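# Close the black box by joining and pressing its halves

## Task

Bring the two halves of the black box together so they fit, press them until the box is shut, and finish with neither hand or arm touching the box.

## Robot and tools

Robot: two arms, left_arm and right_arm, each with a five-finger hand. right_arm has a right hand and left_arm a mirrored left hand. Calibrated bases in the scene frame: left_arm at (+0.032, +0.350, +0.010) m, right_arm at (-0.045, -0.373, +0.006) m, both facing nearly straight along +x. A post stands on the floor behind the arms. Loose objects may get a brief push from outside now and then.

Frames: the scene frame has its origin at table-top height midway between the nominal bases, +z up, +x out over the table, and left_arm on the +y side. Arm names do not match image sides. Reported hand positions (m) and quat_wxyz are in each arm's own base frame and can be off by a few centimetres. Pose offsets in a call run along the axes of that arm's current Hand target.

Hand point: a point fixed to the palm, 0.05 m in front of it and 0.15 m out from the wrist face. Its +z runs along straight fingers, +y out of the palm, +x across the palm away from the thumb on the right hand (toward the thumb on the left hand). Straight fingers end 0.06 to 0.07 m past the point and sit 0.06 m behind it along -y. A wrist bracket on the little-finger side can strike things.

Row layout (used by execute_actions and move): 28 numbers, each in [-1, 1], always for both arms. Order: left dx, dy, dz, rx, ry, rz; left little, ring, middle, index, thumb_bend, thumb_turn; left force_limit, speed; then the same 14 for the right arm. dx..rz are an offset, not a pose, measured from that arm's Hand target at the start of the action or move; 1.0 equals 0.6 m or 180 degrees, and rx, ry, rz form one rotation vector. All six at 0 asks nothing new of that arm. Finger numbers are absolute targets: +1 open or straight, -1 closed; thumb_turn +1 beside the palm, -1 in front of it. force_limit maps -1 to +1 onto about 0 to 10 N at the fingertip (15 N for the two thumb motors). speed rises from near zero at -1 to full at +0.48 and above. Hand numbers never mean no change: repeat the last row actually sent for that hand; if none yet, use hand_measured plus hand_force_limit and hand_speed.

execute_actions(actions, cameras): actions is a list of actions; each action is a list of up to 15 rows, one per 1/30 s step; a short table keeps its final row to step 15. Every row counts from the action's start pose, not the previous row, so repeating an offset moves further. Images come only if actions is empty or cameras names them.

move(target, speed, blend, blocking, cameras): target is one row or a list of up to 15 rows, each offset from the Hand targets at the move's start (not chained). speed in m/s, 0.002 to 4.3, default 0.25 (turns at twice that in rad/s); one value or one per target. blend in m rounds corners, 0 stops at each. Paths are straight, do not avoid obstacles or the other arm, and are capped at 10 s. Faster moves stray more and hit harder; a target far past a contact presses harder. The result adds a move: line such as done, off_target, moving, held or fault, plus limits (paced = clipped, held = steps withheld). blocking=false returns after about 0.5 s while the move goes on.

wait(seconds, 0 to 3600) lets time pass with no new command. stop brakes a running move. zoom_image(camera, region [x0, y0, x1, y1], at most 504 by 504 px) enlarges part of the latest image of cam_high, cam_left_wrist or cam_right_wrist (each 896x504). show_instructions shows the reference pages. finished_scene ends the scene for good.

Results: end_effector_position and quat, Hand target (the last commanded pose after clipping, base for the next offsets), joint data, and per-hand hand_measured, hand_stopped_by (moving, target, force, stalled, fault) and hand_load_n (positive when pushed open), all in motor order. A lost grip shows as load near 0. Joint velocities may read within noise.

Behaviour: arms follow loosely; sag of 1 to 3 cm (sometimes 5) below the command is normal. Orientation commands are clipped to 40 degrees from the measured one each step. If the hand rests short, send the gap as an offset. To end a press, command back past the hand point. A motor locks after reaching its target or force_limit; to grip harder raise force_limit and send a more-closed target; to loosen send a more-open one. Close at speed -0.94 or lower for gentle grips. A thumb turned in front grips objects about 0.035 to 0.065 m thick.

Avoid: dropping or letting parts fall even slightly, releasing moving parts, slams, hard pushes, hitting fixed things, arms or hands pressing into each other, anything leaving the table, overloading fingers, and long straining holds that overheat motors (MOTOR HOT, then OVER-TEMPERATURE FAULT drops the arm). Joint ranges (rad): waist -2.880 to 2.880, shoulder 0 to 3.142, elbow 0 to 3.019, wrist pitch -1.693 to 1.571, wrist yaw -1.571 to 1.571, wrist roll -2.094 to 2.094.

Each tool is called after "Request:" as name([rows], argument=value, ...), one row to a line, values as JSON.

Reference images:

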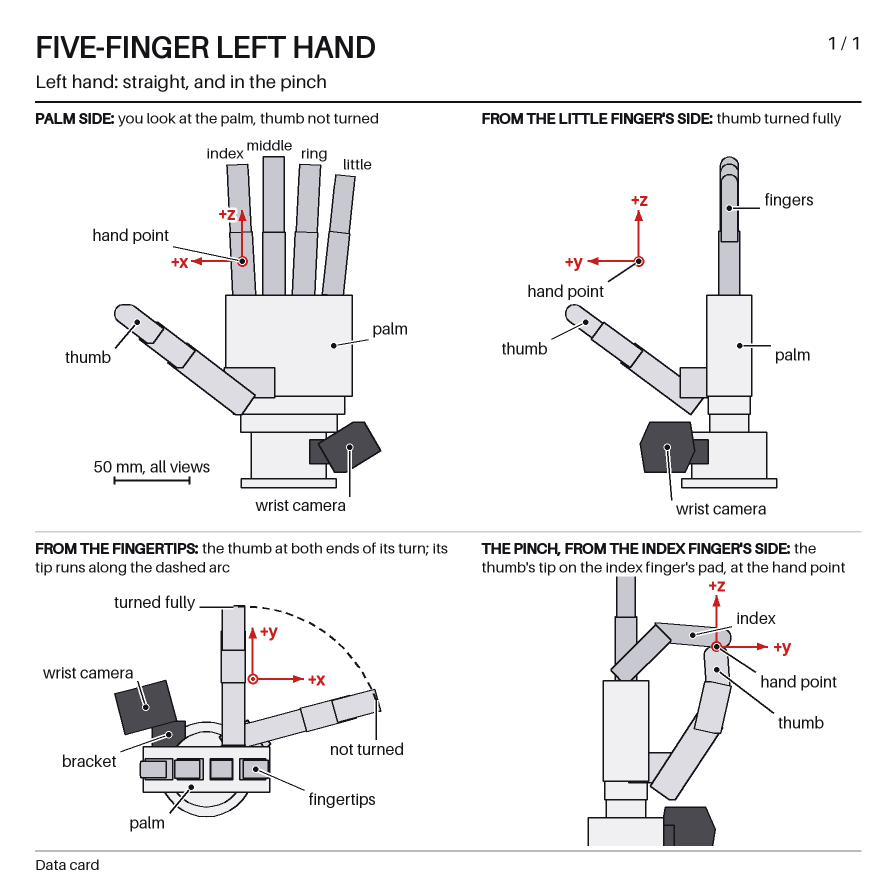

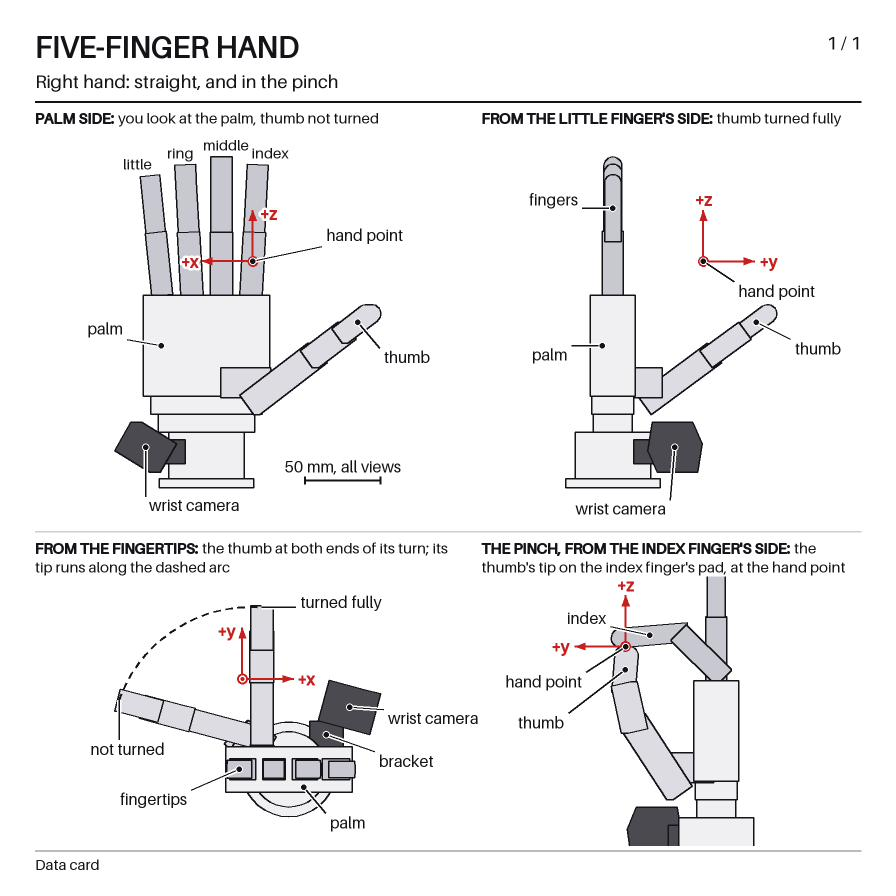

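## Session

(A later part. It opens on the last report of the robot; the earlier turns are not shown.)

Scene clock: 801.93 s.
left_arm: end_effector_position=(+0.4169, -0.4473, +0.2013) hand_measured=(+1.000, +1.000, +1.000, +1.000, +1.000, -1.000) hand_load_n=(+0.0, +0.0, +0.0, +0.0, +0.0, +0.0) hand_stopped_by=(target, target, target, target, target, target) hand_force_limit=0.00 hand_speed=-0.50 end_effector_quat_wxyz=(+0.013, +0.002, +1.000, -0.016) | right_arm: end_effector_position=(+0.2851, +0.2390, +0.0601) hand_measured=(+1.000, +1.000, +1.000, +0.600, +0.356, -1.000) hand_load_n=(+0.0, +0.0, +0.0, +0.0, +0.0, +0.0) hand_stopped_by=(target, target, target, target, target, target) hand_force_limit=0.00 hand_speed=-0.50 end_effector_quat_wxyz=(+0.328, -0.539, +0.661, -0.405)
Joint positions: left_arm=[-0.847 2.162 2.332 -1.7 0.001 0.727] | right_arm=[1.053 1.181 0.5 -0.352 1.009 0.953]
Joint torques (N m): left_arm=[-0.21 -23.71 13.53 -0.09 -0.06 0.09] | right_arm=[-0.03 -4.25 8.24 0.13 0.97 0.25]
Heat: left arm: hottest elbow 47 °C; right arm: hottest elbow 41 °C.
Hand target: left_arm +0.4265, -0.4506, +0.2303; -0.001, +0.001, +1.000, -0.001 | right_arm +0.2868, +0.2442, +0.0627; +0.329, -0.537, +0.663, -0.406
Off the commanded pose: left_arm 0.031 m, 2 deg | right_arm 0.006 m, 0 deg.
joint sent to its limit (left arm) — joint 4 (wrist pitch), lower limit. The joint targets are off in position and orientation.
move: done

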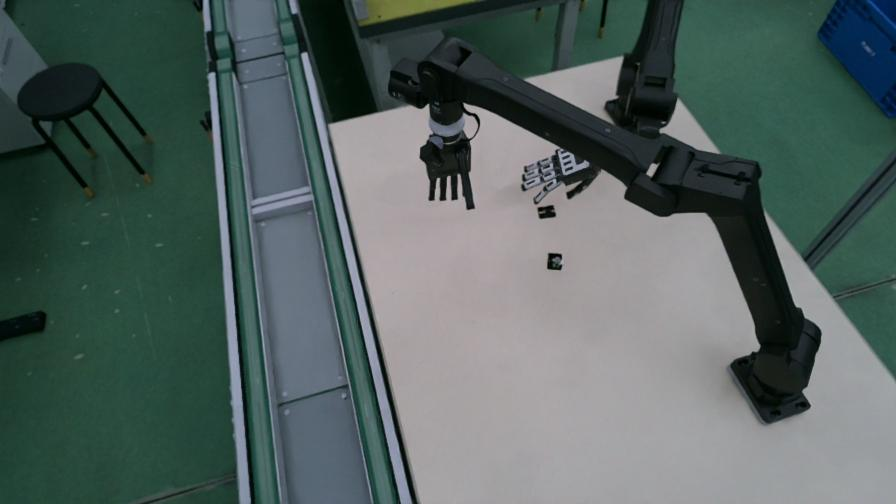

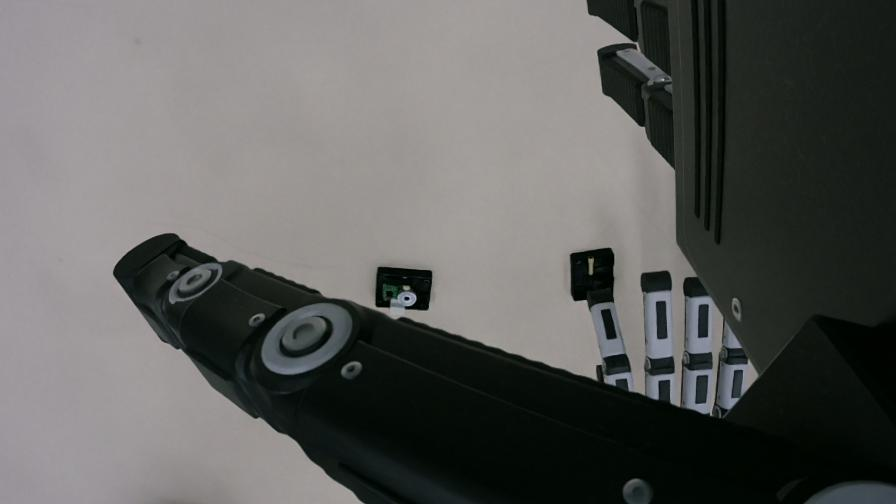

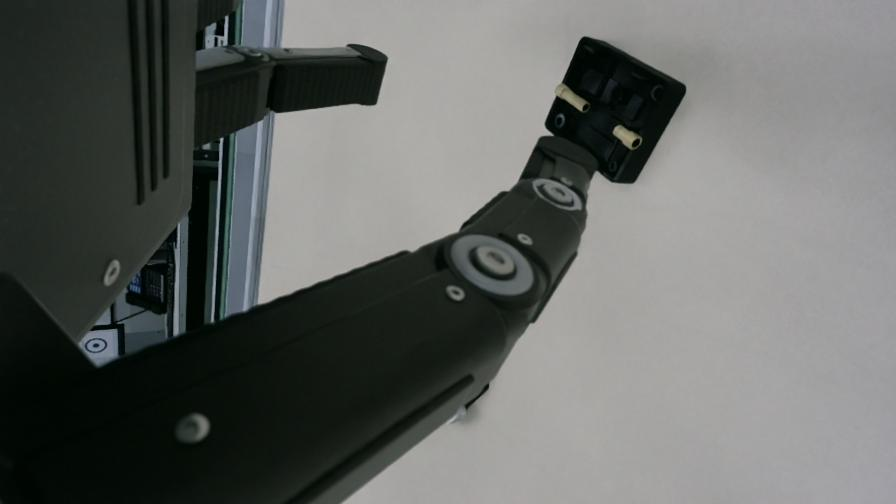

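Request:
move(target=[0,0,0,0,0,0,1,1,1,1,1,-1,0,-0.5,0.0105,0.0343,0.043,0,0,0,1,1,1,0.6,0.355,-1,0,-0.5], speed=0.06, cameras=["all"])

Request:
zoom_image(camera="cam_right_wrist", region=[330, 0, 730, 300])

Request:
zoom_image(camera="cam_high", region=[510, 150, 610, 240])

Scene clock: 873.50 s.
left_arm: end_effector_position=(+0.4169, -0.4473, +0.2013) hand_measured=(+1.000, +1.000, +1.000, +1.000, +1.000, -1.000) hand_load_n=(+0.0, +0.0, +0.0, +0.0, +0.0, +0.0) hand_stopped_by=(target, target, target, target, target, target) hand_force_limit=0.00 hand_speed=-0.50 end_effector_quat_wxyz=(+0.013, +0.002, +1.000, -0.016) | right_arm: end_effector_position=(+0.2970, +0.2336, +0.0350) hand_measured=(+1.000, +1.000, +1.000, +0.600, +0.356, -1.000) hand_load_n=(+0.0, +0.0, +0.0, +0.0, +0.0, +0.0) hand_stopped_by=(target, target, target, target, target, target) hand_force_limit=0.00 hand_speed=-0.50 end_effector_quat_wxyz=(+0.330, -0.534, +0.664, -0.407)
Joint positions: left_arm=[-0.847 2.162 2.332 -1.7 0.001 0.727] | right_arm=[1.01 1.256 0.457 -0.179 0.994 0.898]
Joint torques (N m): left_arm=[-0.44 -23.59 13.65 -0.2 -0.04 0.1] | right_arm=[-1.96 -4.84 6.64 1.09 0.48 -0.03]
Heat: left arm: hottest elbow 48 °C; right arm: hottest elbow 40 °C.
Hand target: left_arm +0.4265, -0.4506, +0.2303; -0.001, +0.001, +1.000, -0.001 | right_arm +0.2988, +0.2351, +0.0326; +0.329, -0.537, +0.663, -0.406
Off the commanded pose: left_arm 0.031 m, 2 deg | right_arm 0.003 m, 0 deg.
joint sent to its limit (left arm) — joint 4 (wrist pitch), lower limit. The joint targets are off in position and orientation.
move: done

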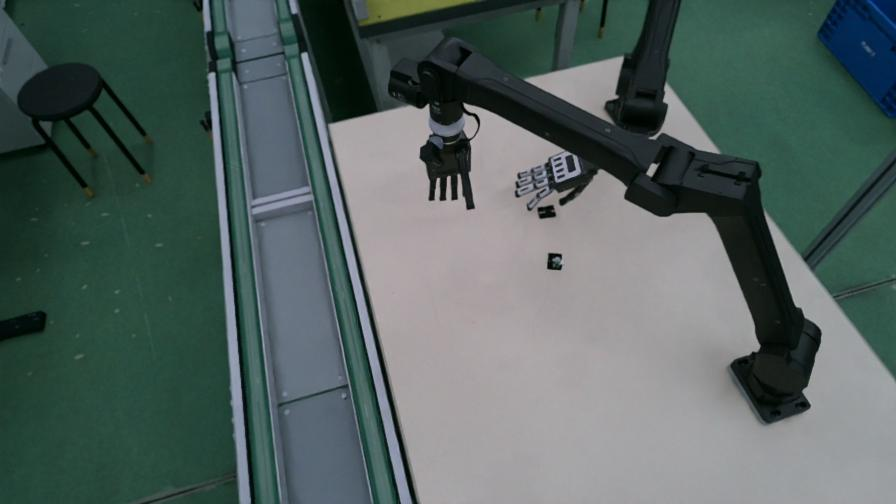

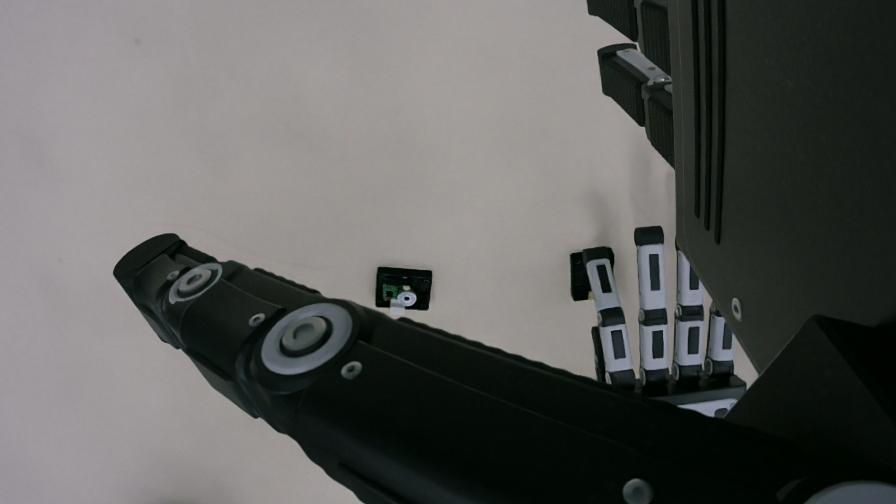

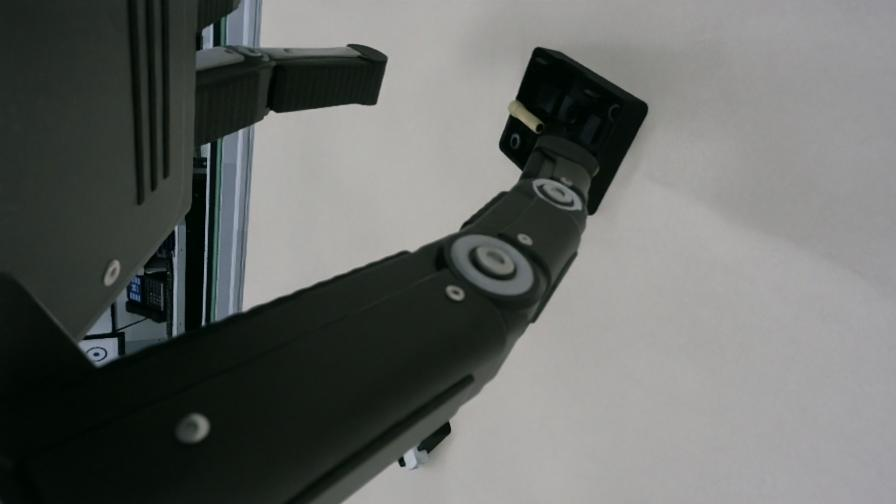

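Scaled by 1.260 from the camera's image (finer frame: 1280x720).

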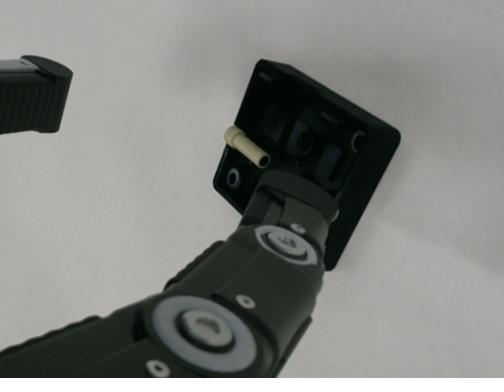

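Scaled by 5.040 from the camera's image (finer frame: 1280x720).

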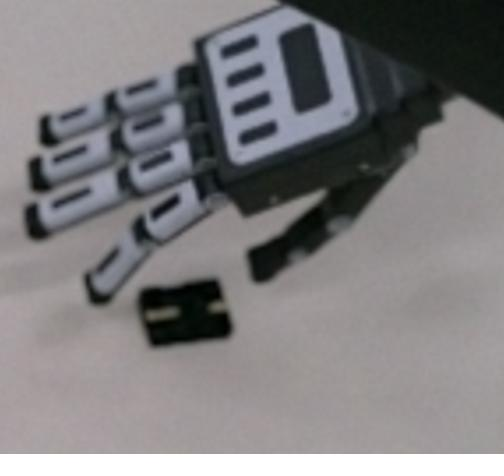

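Request:
zoom_image(camera="cam_right_wrist", region=[490, 30, 660, 220])

Scaled by 2.653 from the camera's image (finer frame: 1280x720).

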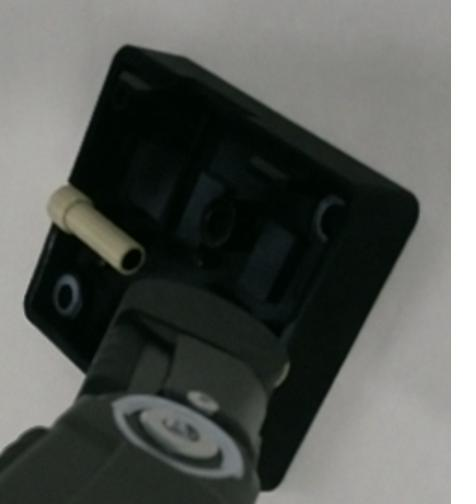

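Request:
move(target=[0,0,0,0,0,0,1,1,1,1,1,-1,0,-0.5,-0.0013,0.0297,0.0225,0,0,0,1,1,1,0.6,0.355,-1,0,-0.5], speed=0.04, cameras=["all"])

Request:
zoom_image(camera="cam_right_wrist", region=[330, 0, 730, 300])

Request:
zoom_image(camera="cam_high", region=[510, 150, 610, 240])

Request:
zoom_image(camera="cam_left_wrist", region=[540, 220, 680, 340])

Scene clock: 927.17 s.
left_arm: end_effector_position=(+0.4169, -0.4473, +0.2013) hand_measured=(+1.000, +1.000, +1.000, +1.000, +1.000, -1.000) hand_load_n=(+0.0, +0.0, -0.5, +0.0, +0.0, +0.0) hand_stopped_by=(target, target, target, target, target, target) hand_force_limit=0.00 hand_speed=-0.50 end_effector_quat_wxyz=(+0.013, +0.002, +1.000, -0.016) | right_arm: end_effector_position=(+0.2982, +0.2375, +0.0131) hand_measured=(+1.000, +1.000, +1.000, +0.600, +0.356, -1.000) hand_load_n=(+0.0, -0.5, +0.0, +0.0, +0.0, +0.0) hand_stopped_by=(target, target, target, target, target, target) hand_force_limit=0.00 hand_speed=-0.50 end_effector_quat_wxyz=(+0.332, -0.538, +0.661, -0.404)
Joint positions: left_arm=[-0.847 2.162 2.332 -1.7 0.001 0.727] | right_arm=[1.01 1.335 0.435 -0.063 0.987 0.881]
Joint torques (N m): left_arm=[-0.5 -23.3 13.7 -0.21 -0.07 0.11] | right_arm=[-1.85 -5.25 6.12 1.28 0.46 -0.06]
Heat: left arm: hottest elbow 48 °C; right arm: hottest elbow 40 °C.
Hand target: left_arm +0.4265, -0.4506, +0.2303; -0.001, +0.001, +1.000, -0.001 | right_arm +0.3028, +0.2351, +0.0105; +0.329, -0.537, +0.663, -0.406
Off the commanded pose: left_arm 0.031 m, 2 deg | right_arm 0.006 m, 0 deg.
joint sent to its limit (left arm) — joint 4 (wrist pitch), lower limit. The joint targets are off in position and orientation.
move: done

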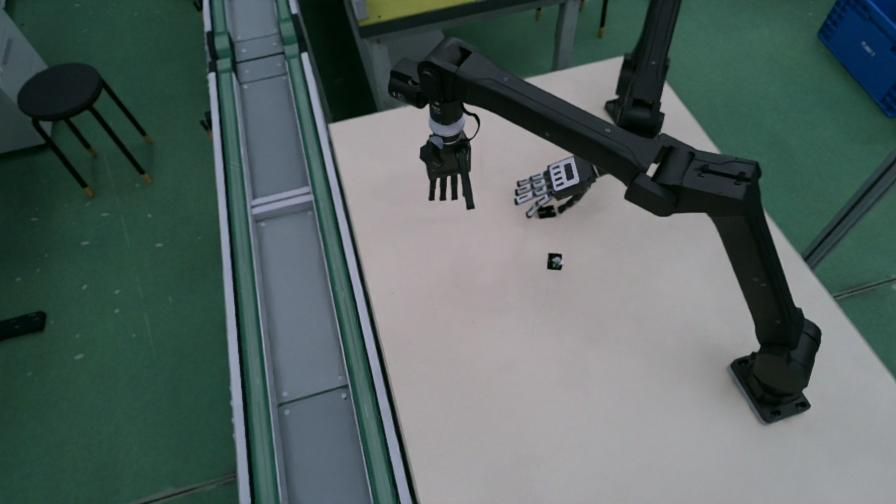

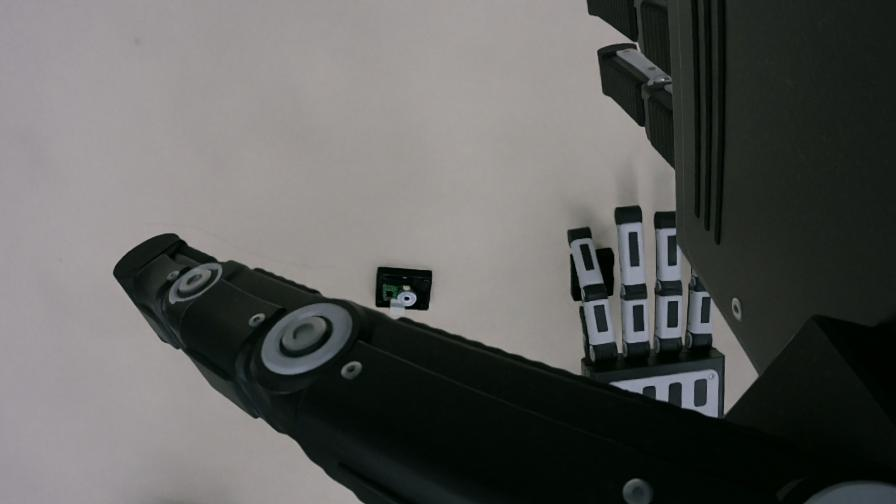

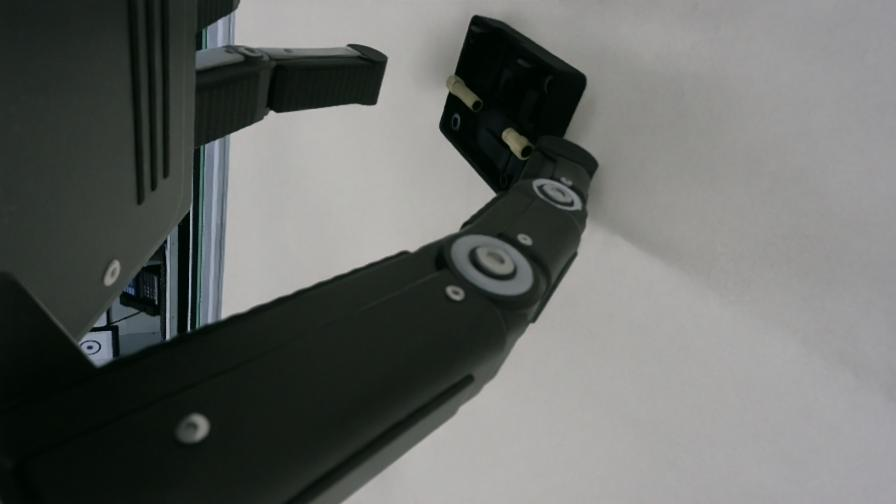

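Scaled by 1.260 from the camera's image (finer frame: 1280x720).

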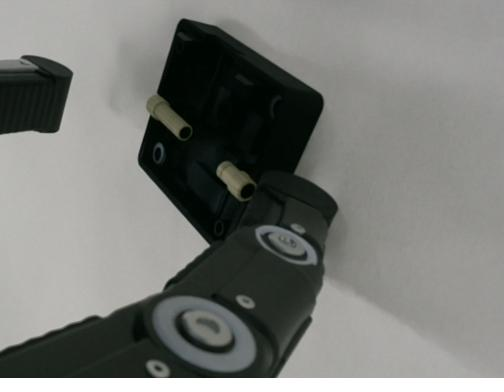

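Scaled by 5.040 from the camera's image (finer frame: 1280x720).

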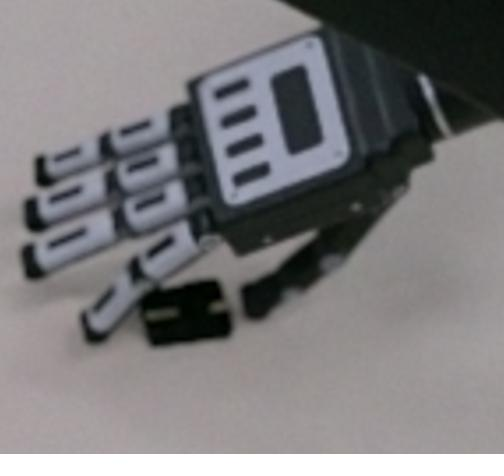

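Scaled by 3.600 from the camera's image (finer frame: 1280x720).

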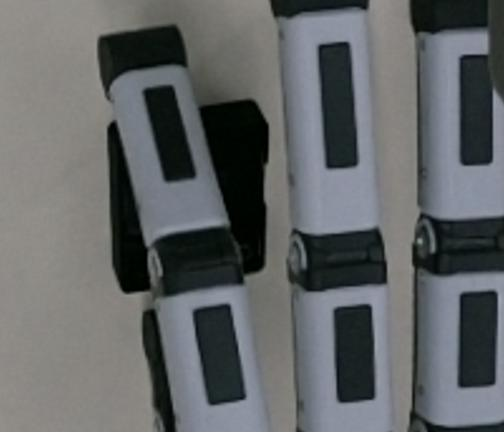

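Request:
move(target=[0,0,0,0,0,0,1,1,1,1,1,-1,0,-0.5,0.0095,-0.0042,0.0083,0,0.0396,0.0202,1,1,1,0.6,0.355,-1,0,-0.5], speed=0.04, cameras=["all"])

Request:
zoom_image(camera="cam_right_wrist", region=[330, 0, 730, 300])

Request:
zoom_image(camera="cam_left_wrist", region=[540, 220, 680, 340])

Scene clock: 964.43 s.
left_arm: end_effector_position=(+0.4169, -0.4473, +0.2013) hand_measured=(+1.000, +1.000, +1.000, +1.000, +1.000, -1.000) hand_load_n=(+0.0, +0.0, +0.0, +0.0, +0.0, +0.0) hand_stopped_by=(target, target, target, target, target, target) hand_force_limit=0.00 hand_speed=-0.50 end_effector_quat_wxyz=(+0.013, +0.002, +1.000, -0.016) | right_arm: end_effector_position=(+0.3000, +0.2242, +0.0091) hand_measured=(+1.000, +1.000, +1.000, +0.600, +0.356, -1.000) hand_load_n=(+0.0, +0.0, +0.0, +0.0, +0.5, +0.5) hand_stopped_by=(target, target, target, target, target, target) hand_force_limit=0.00 hand_speed=-0.50 end_effector_quat_wxyz=(+0.303, -0.495, +0.696, -0.423)
Joint positions: left_arm=[-0.847 2.162 2.332 -1.7 0.001 0.727] | right_arm=[1.01 1.375 0.489 -0.269 1.046 1.102]
Joint torques (N m): left_arm=[-0.21 -23.53 13.6 -0.09 -0.08 0.09] | right_arm=[-1.08 -5.13 7.73 -0.2 1.05 0.18]
Heat: left arm: hottest elbow 49 °C; right arm: hottest elbow 39 °C.
Hand target: left_arm +0.4265, -0.4506, +0.2303; -0.001, +0.001, +1.000, -0.001 | right_arm +0.3071, +0.2284, +0.0106; +0.300, -0.489, +0.698, -0.428
Off the commanded pose: left_arm 0.031 m, 2 deg | right_arm 0.008 m, 1 deg.
joint sent to its limit (left arm) — joint 4 (wrist pitch), lower limit. The joint targets are off in position and orientation.
move: done

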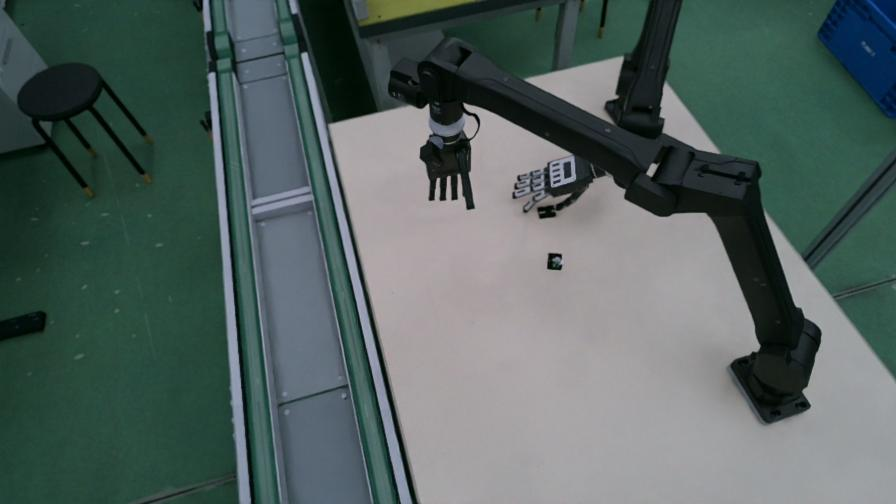

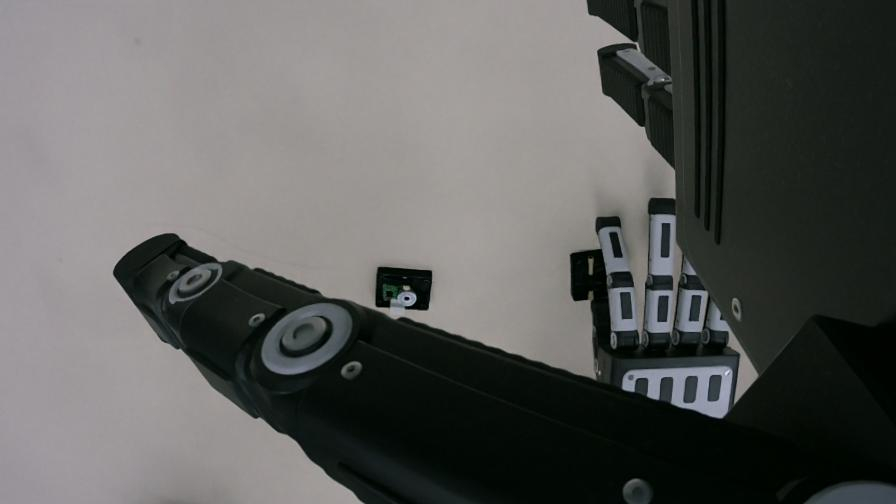

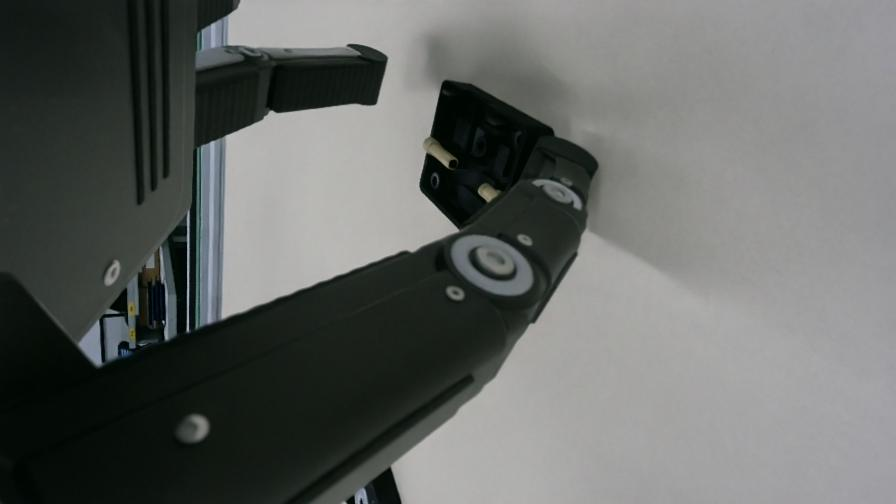

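Scaled by 1.260 from the camera's image (finer frame: 1280x720).

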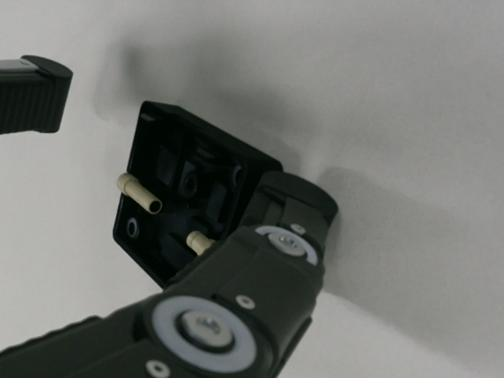

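Scaled by 3.600 from the camera's image (finer frame: 1280x720).

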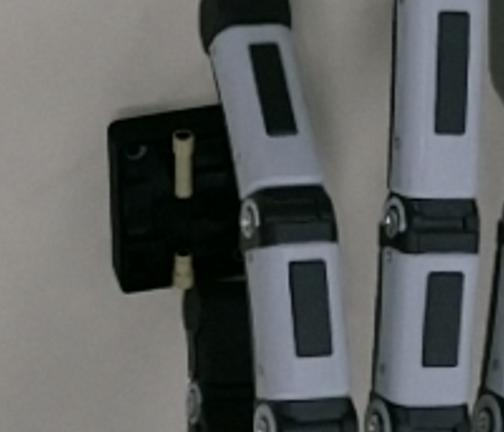

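Request:
move(target=[0,0,0,0,0,0,1,1,1,1,1,-1,0,-0.5,-0.0127,-0.0063,-0.0023,0,0,0,1,1,1,0.6,0.355,-1,0,-0.5], speed=0.04, cameras=["cam_left_wrist","cam_right_wrist"])

Request:
zoom_image(camera="cam_left_wrist", region=[540, 200, 680, 320])

Scene clock: 975.43 s.
left_arm: end_effector_position=(+0.4169, -0.4473, +0.2013) hand_measured=(+1.000, +1.000, +1.000, +1.000, +1.000, -1.000) hand_load_n=(+0.0, +0.0, +0.0, +0.0, -0.5, +0.0) hand_stopped_by=(target, target, target, target, target, target) hand_force_limit=0.00 hand_speed=-0.50 end_effector_quat_wxyz=(+0.013, +0.002, +1.000, -0.016) | right_arm: end_effector_position=(+0.3015, +0.2260, +0.0091) hand_measured=(+1.000, +1.000, +1.000, +0.600, +0.356, -1.000) hand_load_n=(+0.0, +0.0, +0.0, +0.0, +0.5, +0.0) hand_stopped_by=(target, target, target, target, target, target) hand_force_limit=0.00 hand_speed=-0.50 end_effector_quat_wxyz=(+0.296, -0.498, +0.695, -0.427)
Joint positions: left_arm=[-0.847 2.162 2.332 -1.7 0.001 0.727] | right_arm=[1.01 1.388 0.507 -0.296 1.048 1.108]
Joint torques (N m): left_arm=[0.09 -23.24 13.56 -0.23 -0.07 0.11] | right_arm=[-0.79 -5.77 8.38 -0.27 1.05 0.22]
Heat: left arm: hottest elbow 49 °C; right arm: hottest elbow 38 °C.
Hand target: left_arm +0.4265, -0.4506, +0.2303; -0.001, +0.001, +1.000, -0.001 | right_arm +0.3101, +0.2354, +0.0145; +0.300, -0.489, +0.699, -0.428
Off the commanded pose: left_arm 0.031 m, 2 deg | right_arm 0.014 m, 1 deg.
joint sent to its limit (left arm) — joint 4 (wrist pitch), lower limit. The joint targets are off in position and orientation.
move: off_target (right_arm)

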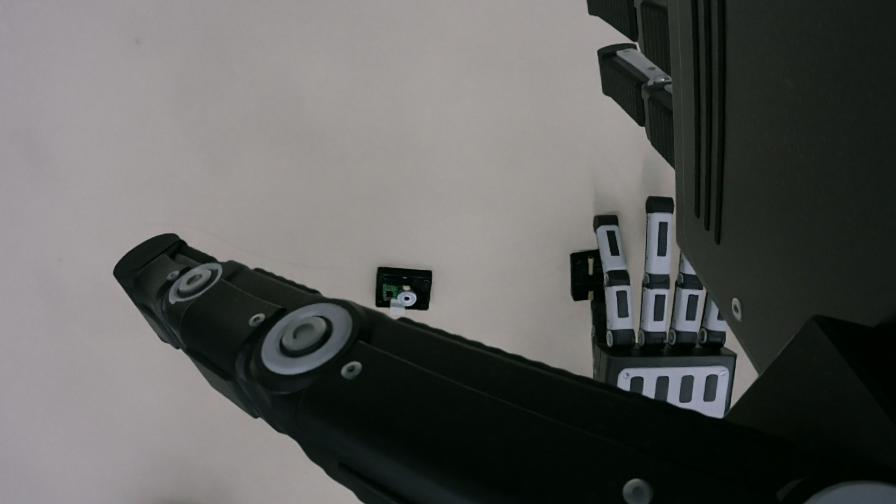

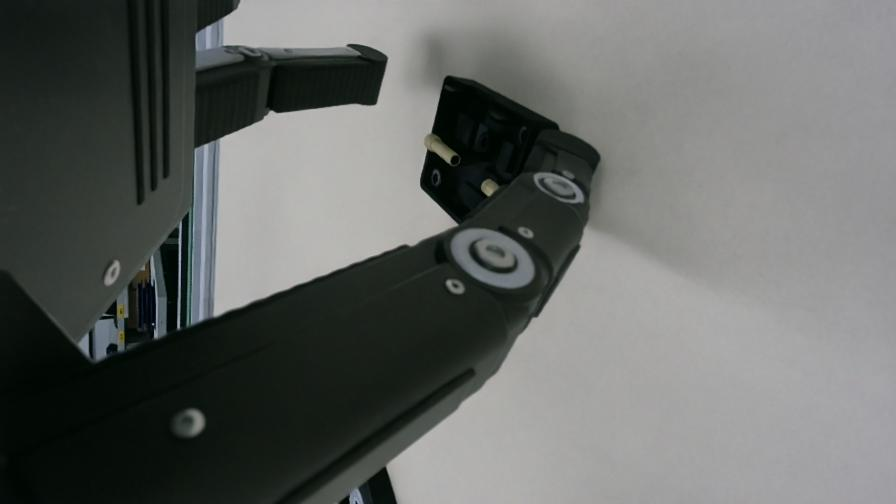

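Scaled by 3.600 from the camera's image (finer frame: 1280x720).

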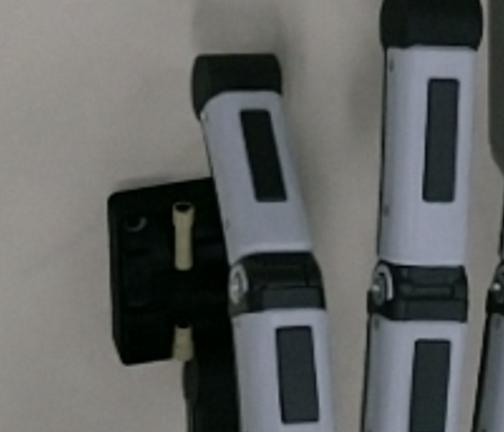

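Request:
execute_actions([
  [[0,0,0,0,0,0,1,1,1,1,1,-1,0,-0.5,0,0,0,0,0,0,1,1,1,0.6,0.355,-1,0,-0.5]],
  [[0,0,0,0,0,0,1,1,1,1,1,-1,0,-0.5,0,0,0,0,0,0,1,1,1,0.6,0.355,-1,0,-0.5]],
])

Scene clock: 983.50 s.
left_arm: end_effector_position=(+0.4169, -0.4473, +0.2013) hand_measured=(+1.000, +1.000, +1.000, +1.000, +1.000, -1.000) hand_load_n=(+0.5, +0.0, +0.0, +0.0, +0.0, +0.0) hand_stopped_by=(target, target, target, target, target, target) hand_force_limit=0.00 hand_speed=-0.50 end_effector_quat_wxyz=(+0.013, +0.002, +1.000, -0.016) | right_arm: end_effector_position=(+0.3015, +0.2260, +0.0091) hand_measured=(+1.000, +1.000, +1.000, +0.600, +0.356, -1.000) hand_load_n=(-0.5, -0.5, +0.0, +0.0, +0.5, +0.0) hand_stopped_by=(target, target, target, target, target, target) hand_force_limit=0.00 hand_speed=-0.50 end_effector_quat_wxyz=(+0.296, -0.497, +0.695, -0.427)
Joint positions: left_arm=[-0.847 2.162 2.332 -1.7 0.001 0.727] | right_arm=[1.01 1.388 0.507 -0.296 1.048 1.108]
Joint torques (N m): left_arm=[-0.03 -23.71 13.64 -0.16 -0.06 0.11] | right_arm=[-0.5 -5.25 8.39 -0.13 1.03 0.18]
Heat: left arm: hottest elbow 49 °C; right arm: hottest elbow 39 °C.
Hand target: left_arm +0.4265, -0.4506, +0.2303; -0.001, +0.001, +1.000, -0.001 | right_arm +0.3101, +0.2354, +0.0145; +0.300, -0.489, +0.698, -0.428
Off the commanded pose: left_arm 0.031 m, 2 deg | right_arm 0.014 m, 1 deg.
joint sent to its limit (left arm) — joint 4 (wrist pitch), lower limit. The joint targets are off in position and orientation.

Request:
move(target=[0,0,0,0,0,0,1,1,1,1,1,-1,0,-0.5,-0.0105,-0.0075,-0.004,0,0,0,1,1,1,0.6,0.355,-1,0,-0.5], speed=0.04)

Scene clock: 990.03 s.
left_arm: end_effector_position=(+0.4169, -0.4473, +0.2013) hand_measured=(+1.000, +1.000, +1.000, +1.000, +1.000, -1.000) hand_load_n=(+0.0, +0.0, +0.0, +0.0, +0.0, +0.0) hand_stopped_by=(target, target, target, target, target, target) hand_force_limit=0.00 hand_speed=-0.50 end_effector_quat_wxyz=(+0.013, +0.002, +1.000, -0.016) | right_arm: end_effector_position=(+0.3031, +0.2279, +0.0110) hand_measured=(+1.000, +1.000, +1.000, +0.600, +0.356, -1.000) hand_load_n=(+0.0, +0.0, +0.0, +0.0, +0.0, +0.0) hand_stopped_by=(target, target, target, target, target, target) hand_force_limit=0.00 hand_speed=-0.50 end_effector_quat_wxyz=(+0.291, -0.498, +0.695, -0.429)
Joint positions: left_arm=[-0.847 2.162 2.332 -1.7 0.001 0.727] | right_arm=[1.01 1.394 0.526 -0.326 1.05 1.116]
Joint torques (N m): left_arm=[-0.26 -23.82 13.76 -0.1 -0.07 0.07] | right_arm=[-0.5 -6.36 8.69 -0.09 1.05 0.21]
Heat: left arm: hottest elbow 49 °C; right arm: hottest elbow 40 °C.
Hand target: left_arm +0.4265, -0.4506, +0.2303; -0.001, +0.001, +1.000, -0.001 | right_arm +0.3122, +0.2413, +0.0197; +0.300, -0.489, +0.699, -0.428
Off the commanded pose: left_arm 0.031 m, 2 deg | right_arm 0.018 m, 2 deg.
joint sent to its limit (left arm) — joint 4 (wrist pitch), lower limit. The joint targets are off in position and orientation.
move: off_target (right_arm)

Request:
move(target=[0,0,0,0,0,0,1,1,1,1,1,-1,0,-0.5,-0.008,-0.003,-0.001,0,0,0,1,1,1,0.6,0.355,-1,0,-0.5], speed=0.1)

Scene clock: 996.00 s.
left_arm: end_effector_position=(+0.4169, -0.4473, +0.2013) hand_measured=(+1.000, +1.000, +1.000, +1.000, +1.000, -1.000) hand_load_n=(+0.0, +0.0, +0.0, +0.0, -0.5, +0.0) hand_stopped_by=(target, target, target, target, target, target) hand_force_limit=0.00 hand_speed=-0.50 end_effector_quat_wxyz=(+0.013, +0.002, +1.000, -0.016) | right_arm: end_effector_position=(+0.3057, +0.2319, +0.0133) hand_measured=(+1.000, +1.000, +1.000, +0.600, +0.356, -1.000) hand_load_n=(+0.0, +0.0, +0.0, +0.0, +0.0, +0.0) hand_stopped_by=(target, target, target, target, target, target) hand_force_limit=0.00 hand_speed=-0.50 end_effector_quat_wxyz=(+0.291, -0.497, +0.695, -0.429)
Joint positions: left_arm=[-0.847 2.162 2.332 -1.7 0.001 0.727] | right_arm=[1.01 1.4 0.541 -0.338 1.051 1.12]
Joint torques (N m): left_arm=[-0.15 -23.94 13.67 -0.16 -0.07 0.09] | right_arm=[-0.44 -6.07 8.79 -0.09 1.05 0.19]
Heat: left arm: hottest elbow 49 °C; right arm: hottest elbow 40 °C.
Hand target: left_arm +0.4265, -0.4506, +0.2303; -0.001, +0.001, +1.000, -0.001 | right_arm +0.3141, +0.2457, +0.0215; +0.300, -0.489, +0.698, -0.428
Off the commanded pose: left_arm 0.031 m, 2 deg | right_arm 0.018 m, 1 deg.
joint sent to its limit (left arm) — joint 4 (wrist pitch), lower limit. The joint targets are off in position and orientation.
move: off_target (right_arm)

Request:
wait(seconds=0.1, cameras=["all"])

Request:
zoom_image(camera="cam_left_wrist", region=[540, 200, 680, 320])

Request:
zoom_image(camera="cam_right_wrist", region=[400, 50, 640, 230])

Request:
zoom_image(camera="cam_high", region=[510, 150, 610, 240])

Scene clock: 1003.03 s.
left_arm: end_effector_position=(+0.4169, -0.4473, +0.2013) hand_measured=(+1.000, +1.000, +1.000, +1.000, +1.000, -1.000) hand_load_n=(+0.0, +0.0, +0.0, +0.0, -0.5, +0.0) hand_stopped_by=(target, target, target, target, target, target) hand_force_limit=0.00 hand_speed=-0.50 end_effector_quat_wxyz=(+0.013, +0.002, +1.000, -0.016) | right_arm: end_effector_position=(+0.3057, +0.2319, +0.0133) hand_measured=(+1.000, +1.000, +1.000, +0.600, +0.356, -1.000) hand_load_n=(-0.5, +0.0, +0.0, +0.0, +0.0, +0.0) hand_stopped_by=(target, target, target, target, target, target) hand_force_limit=0.00 hand_speed=-0.50 end_effector_quat_wxyz=(+0.291, -0.497, +0.695, -0.429)
Joint positions: left_arm=[-0.847 2.162 2.332 -1.7 0.001 0.727] | right_arm=[1.01 1.4 0.541 -0.338 1.051 1.12]
Joint torques (N m): left_arm=[-0.32 -23.77 13.63 -0.21 -0.06 0.12] | right_arm=[-0.21 -6.42 8.72 -0.12 1.06 0.22]
Heat: left arm: hottest elbow 49 °C; right arm: hottest elbow 41 °C.
Hand target: left_arm +0.4265, -0.4506, +0.2303; -0.001, +0.001, +1.000, -0.001 | right_arm +0.3141, +0.2457, +0.0215; +0.300, -0.489, +0.698, -0.428
Off the commanded pose: left_arm 0.031 m, 2 deg | right_arm 0.018 m, 1 deg.
wait: 0.10 s; at rest from the start

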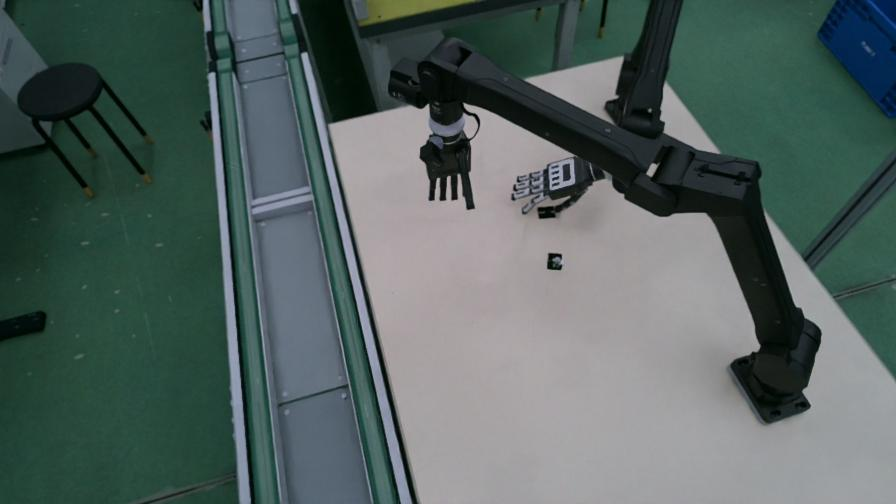

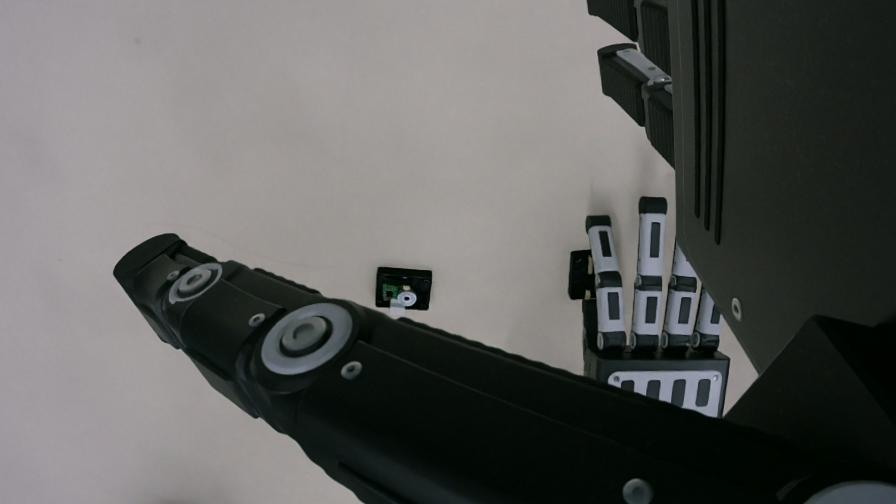

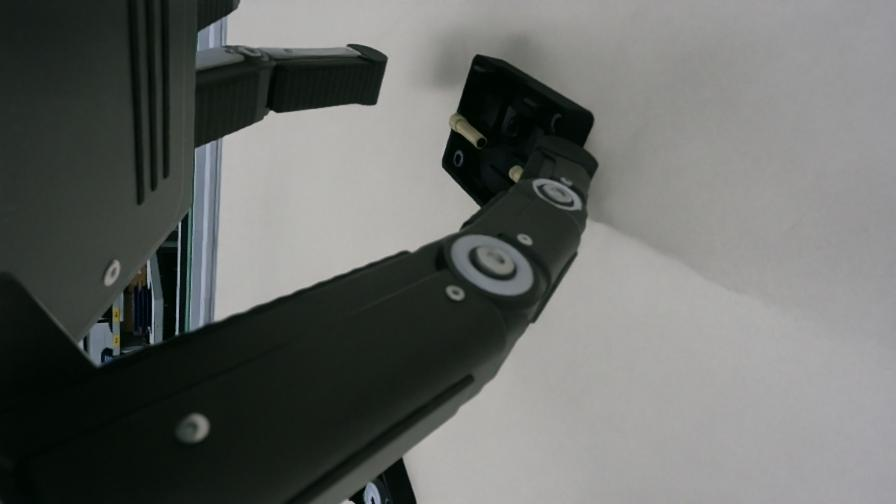

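Scaled by 3.600 from the camera's image (finer frame: 1280x720).

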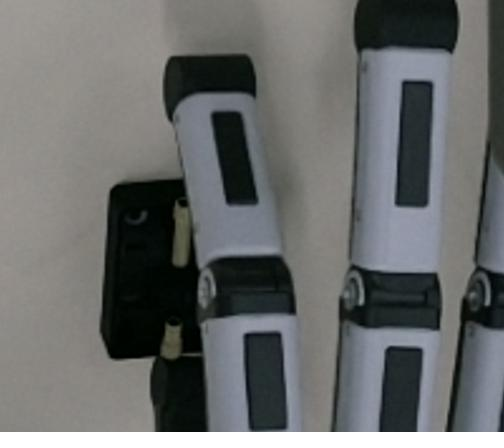

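Scaled by 2.100 from the camera's image (finer frame: 1280x720).

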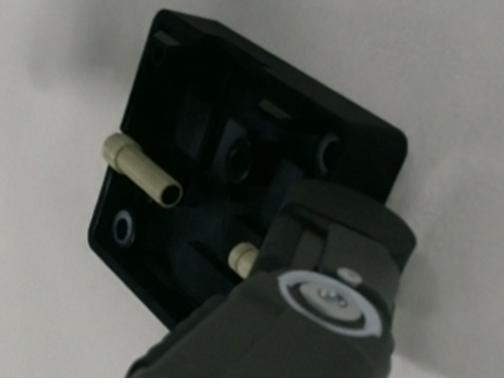

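Scaled by 5.040 from the camera's image (finer frame: 1280x720).

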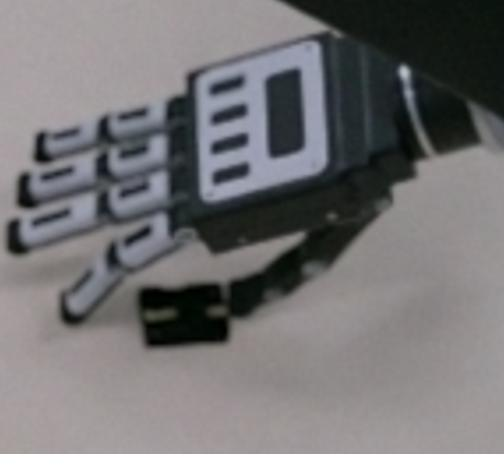

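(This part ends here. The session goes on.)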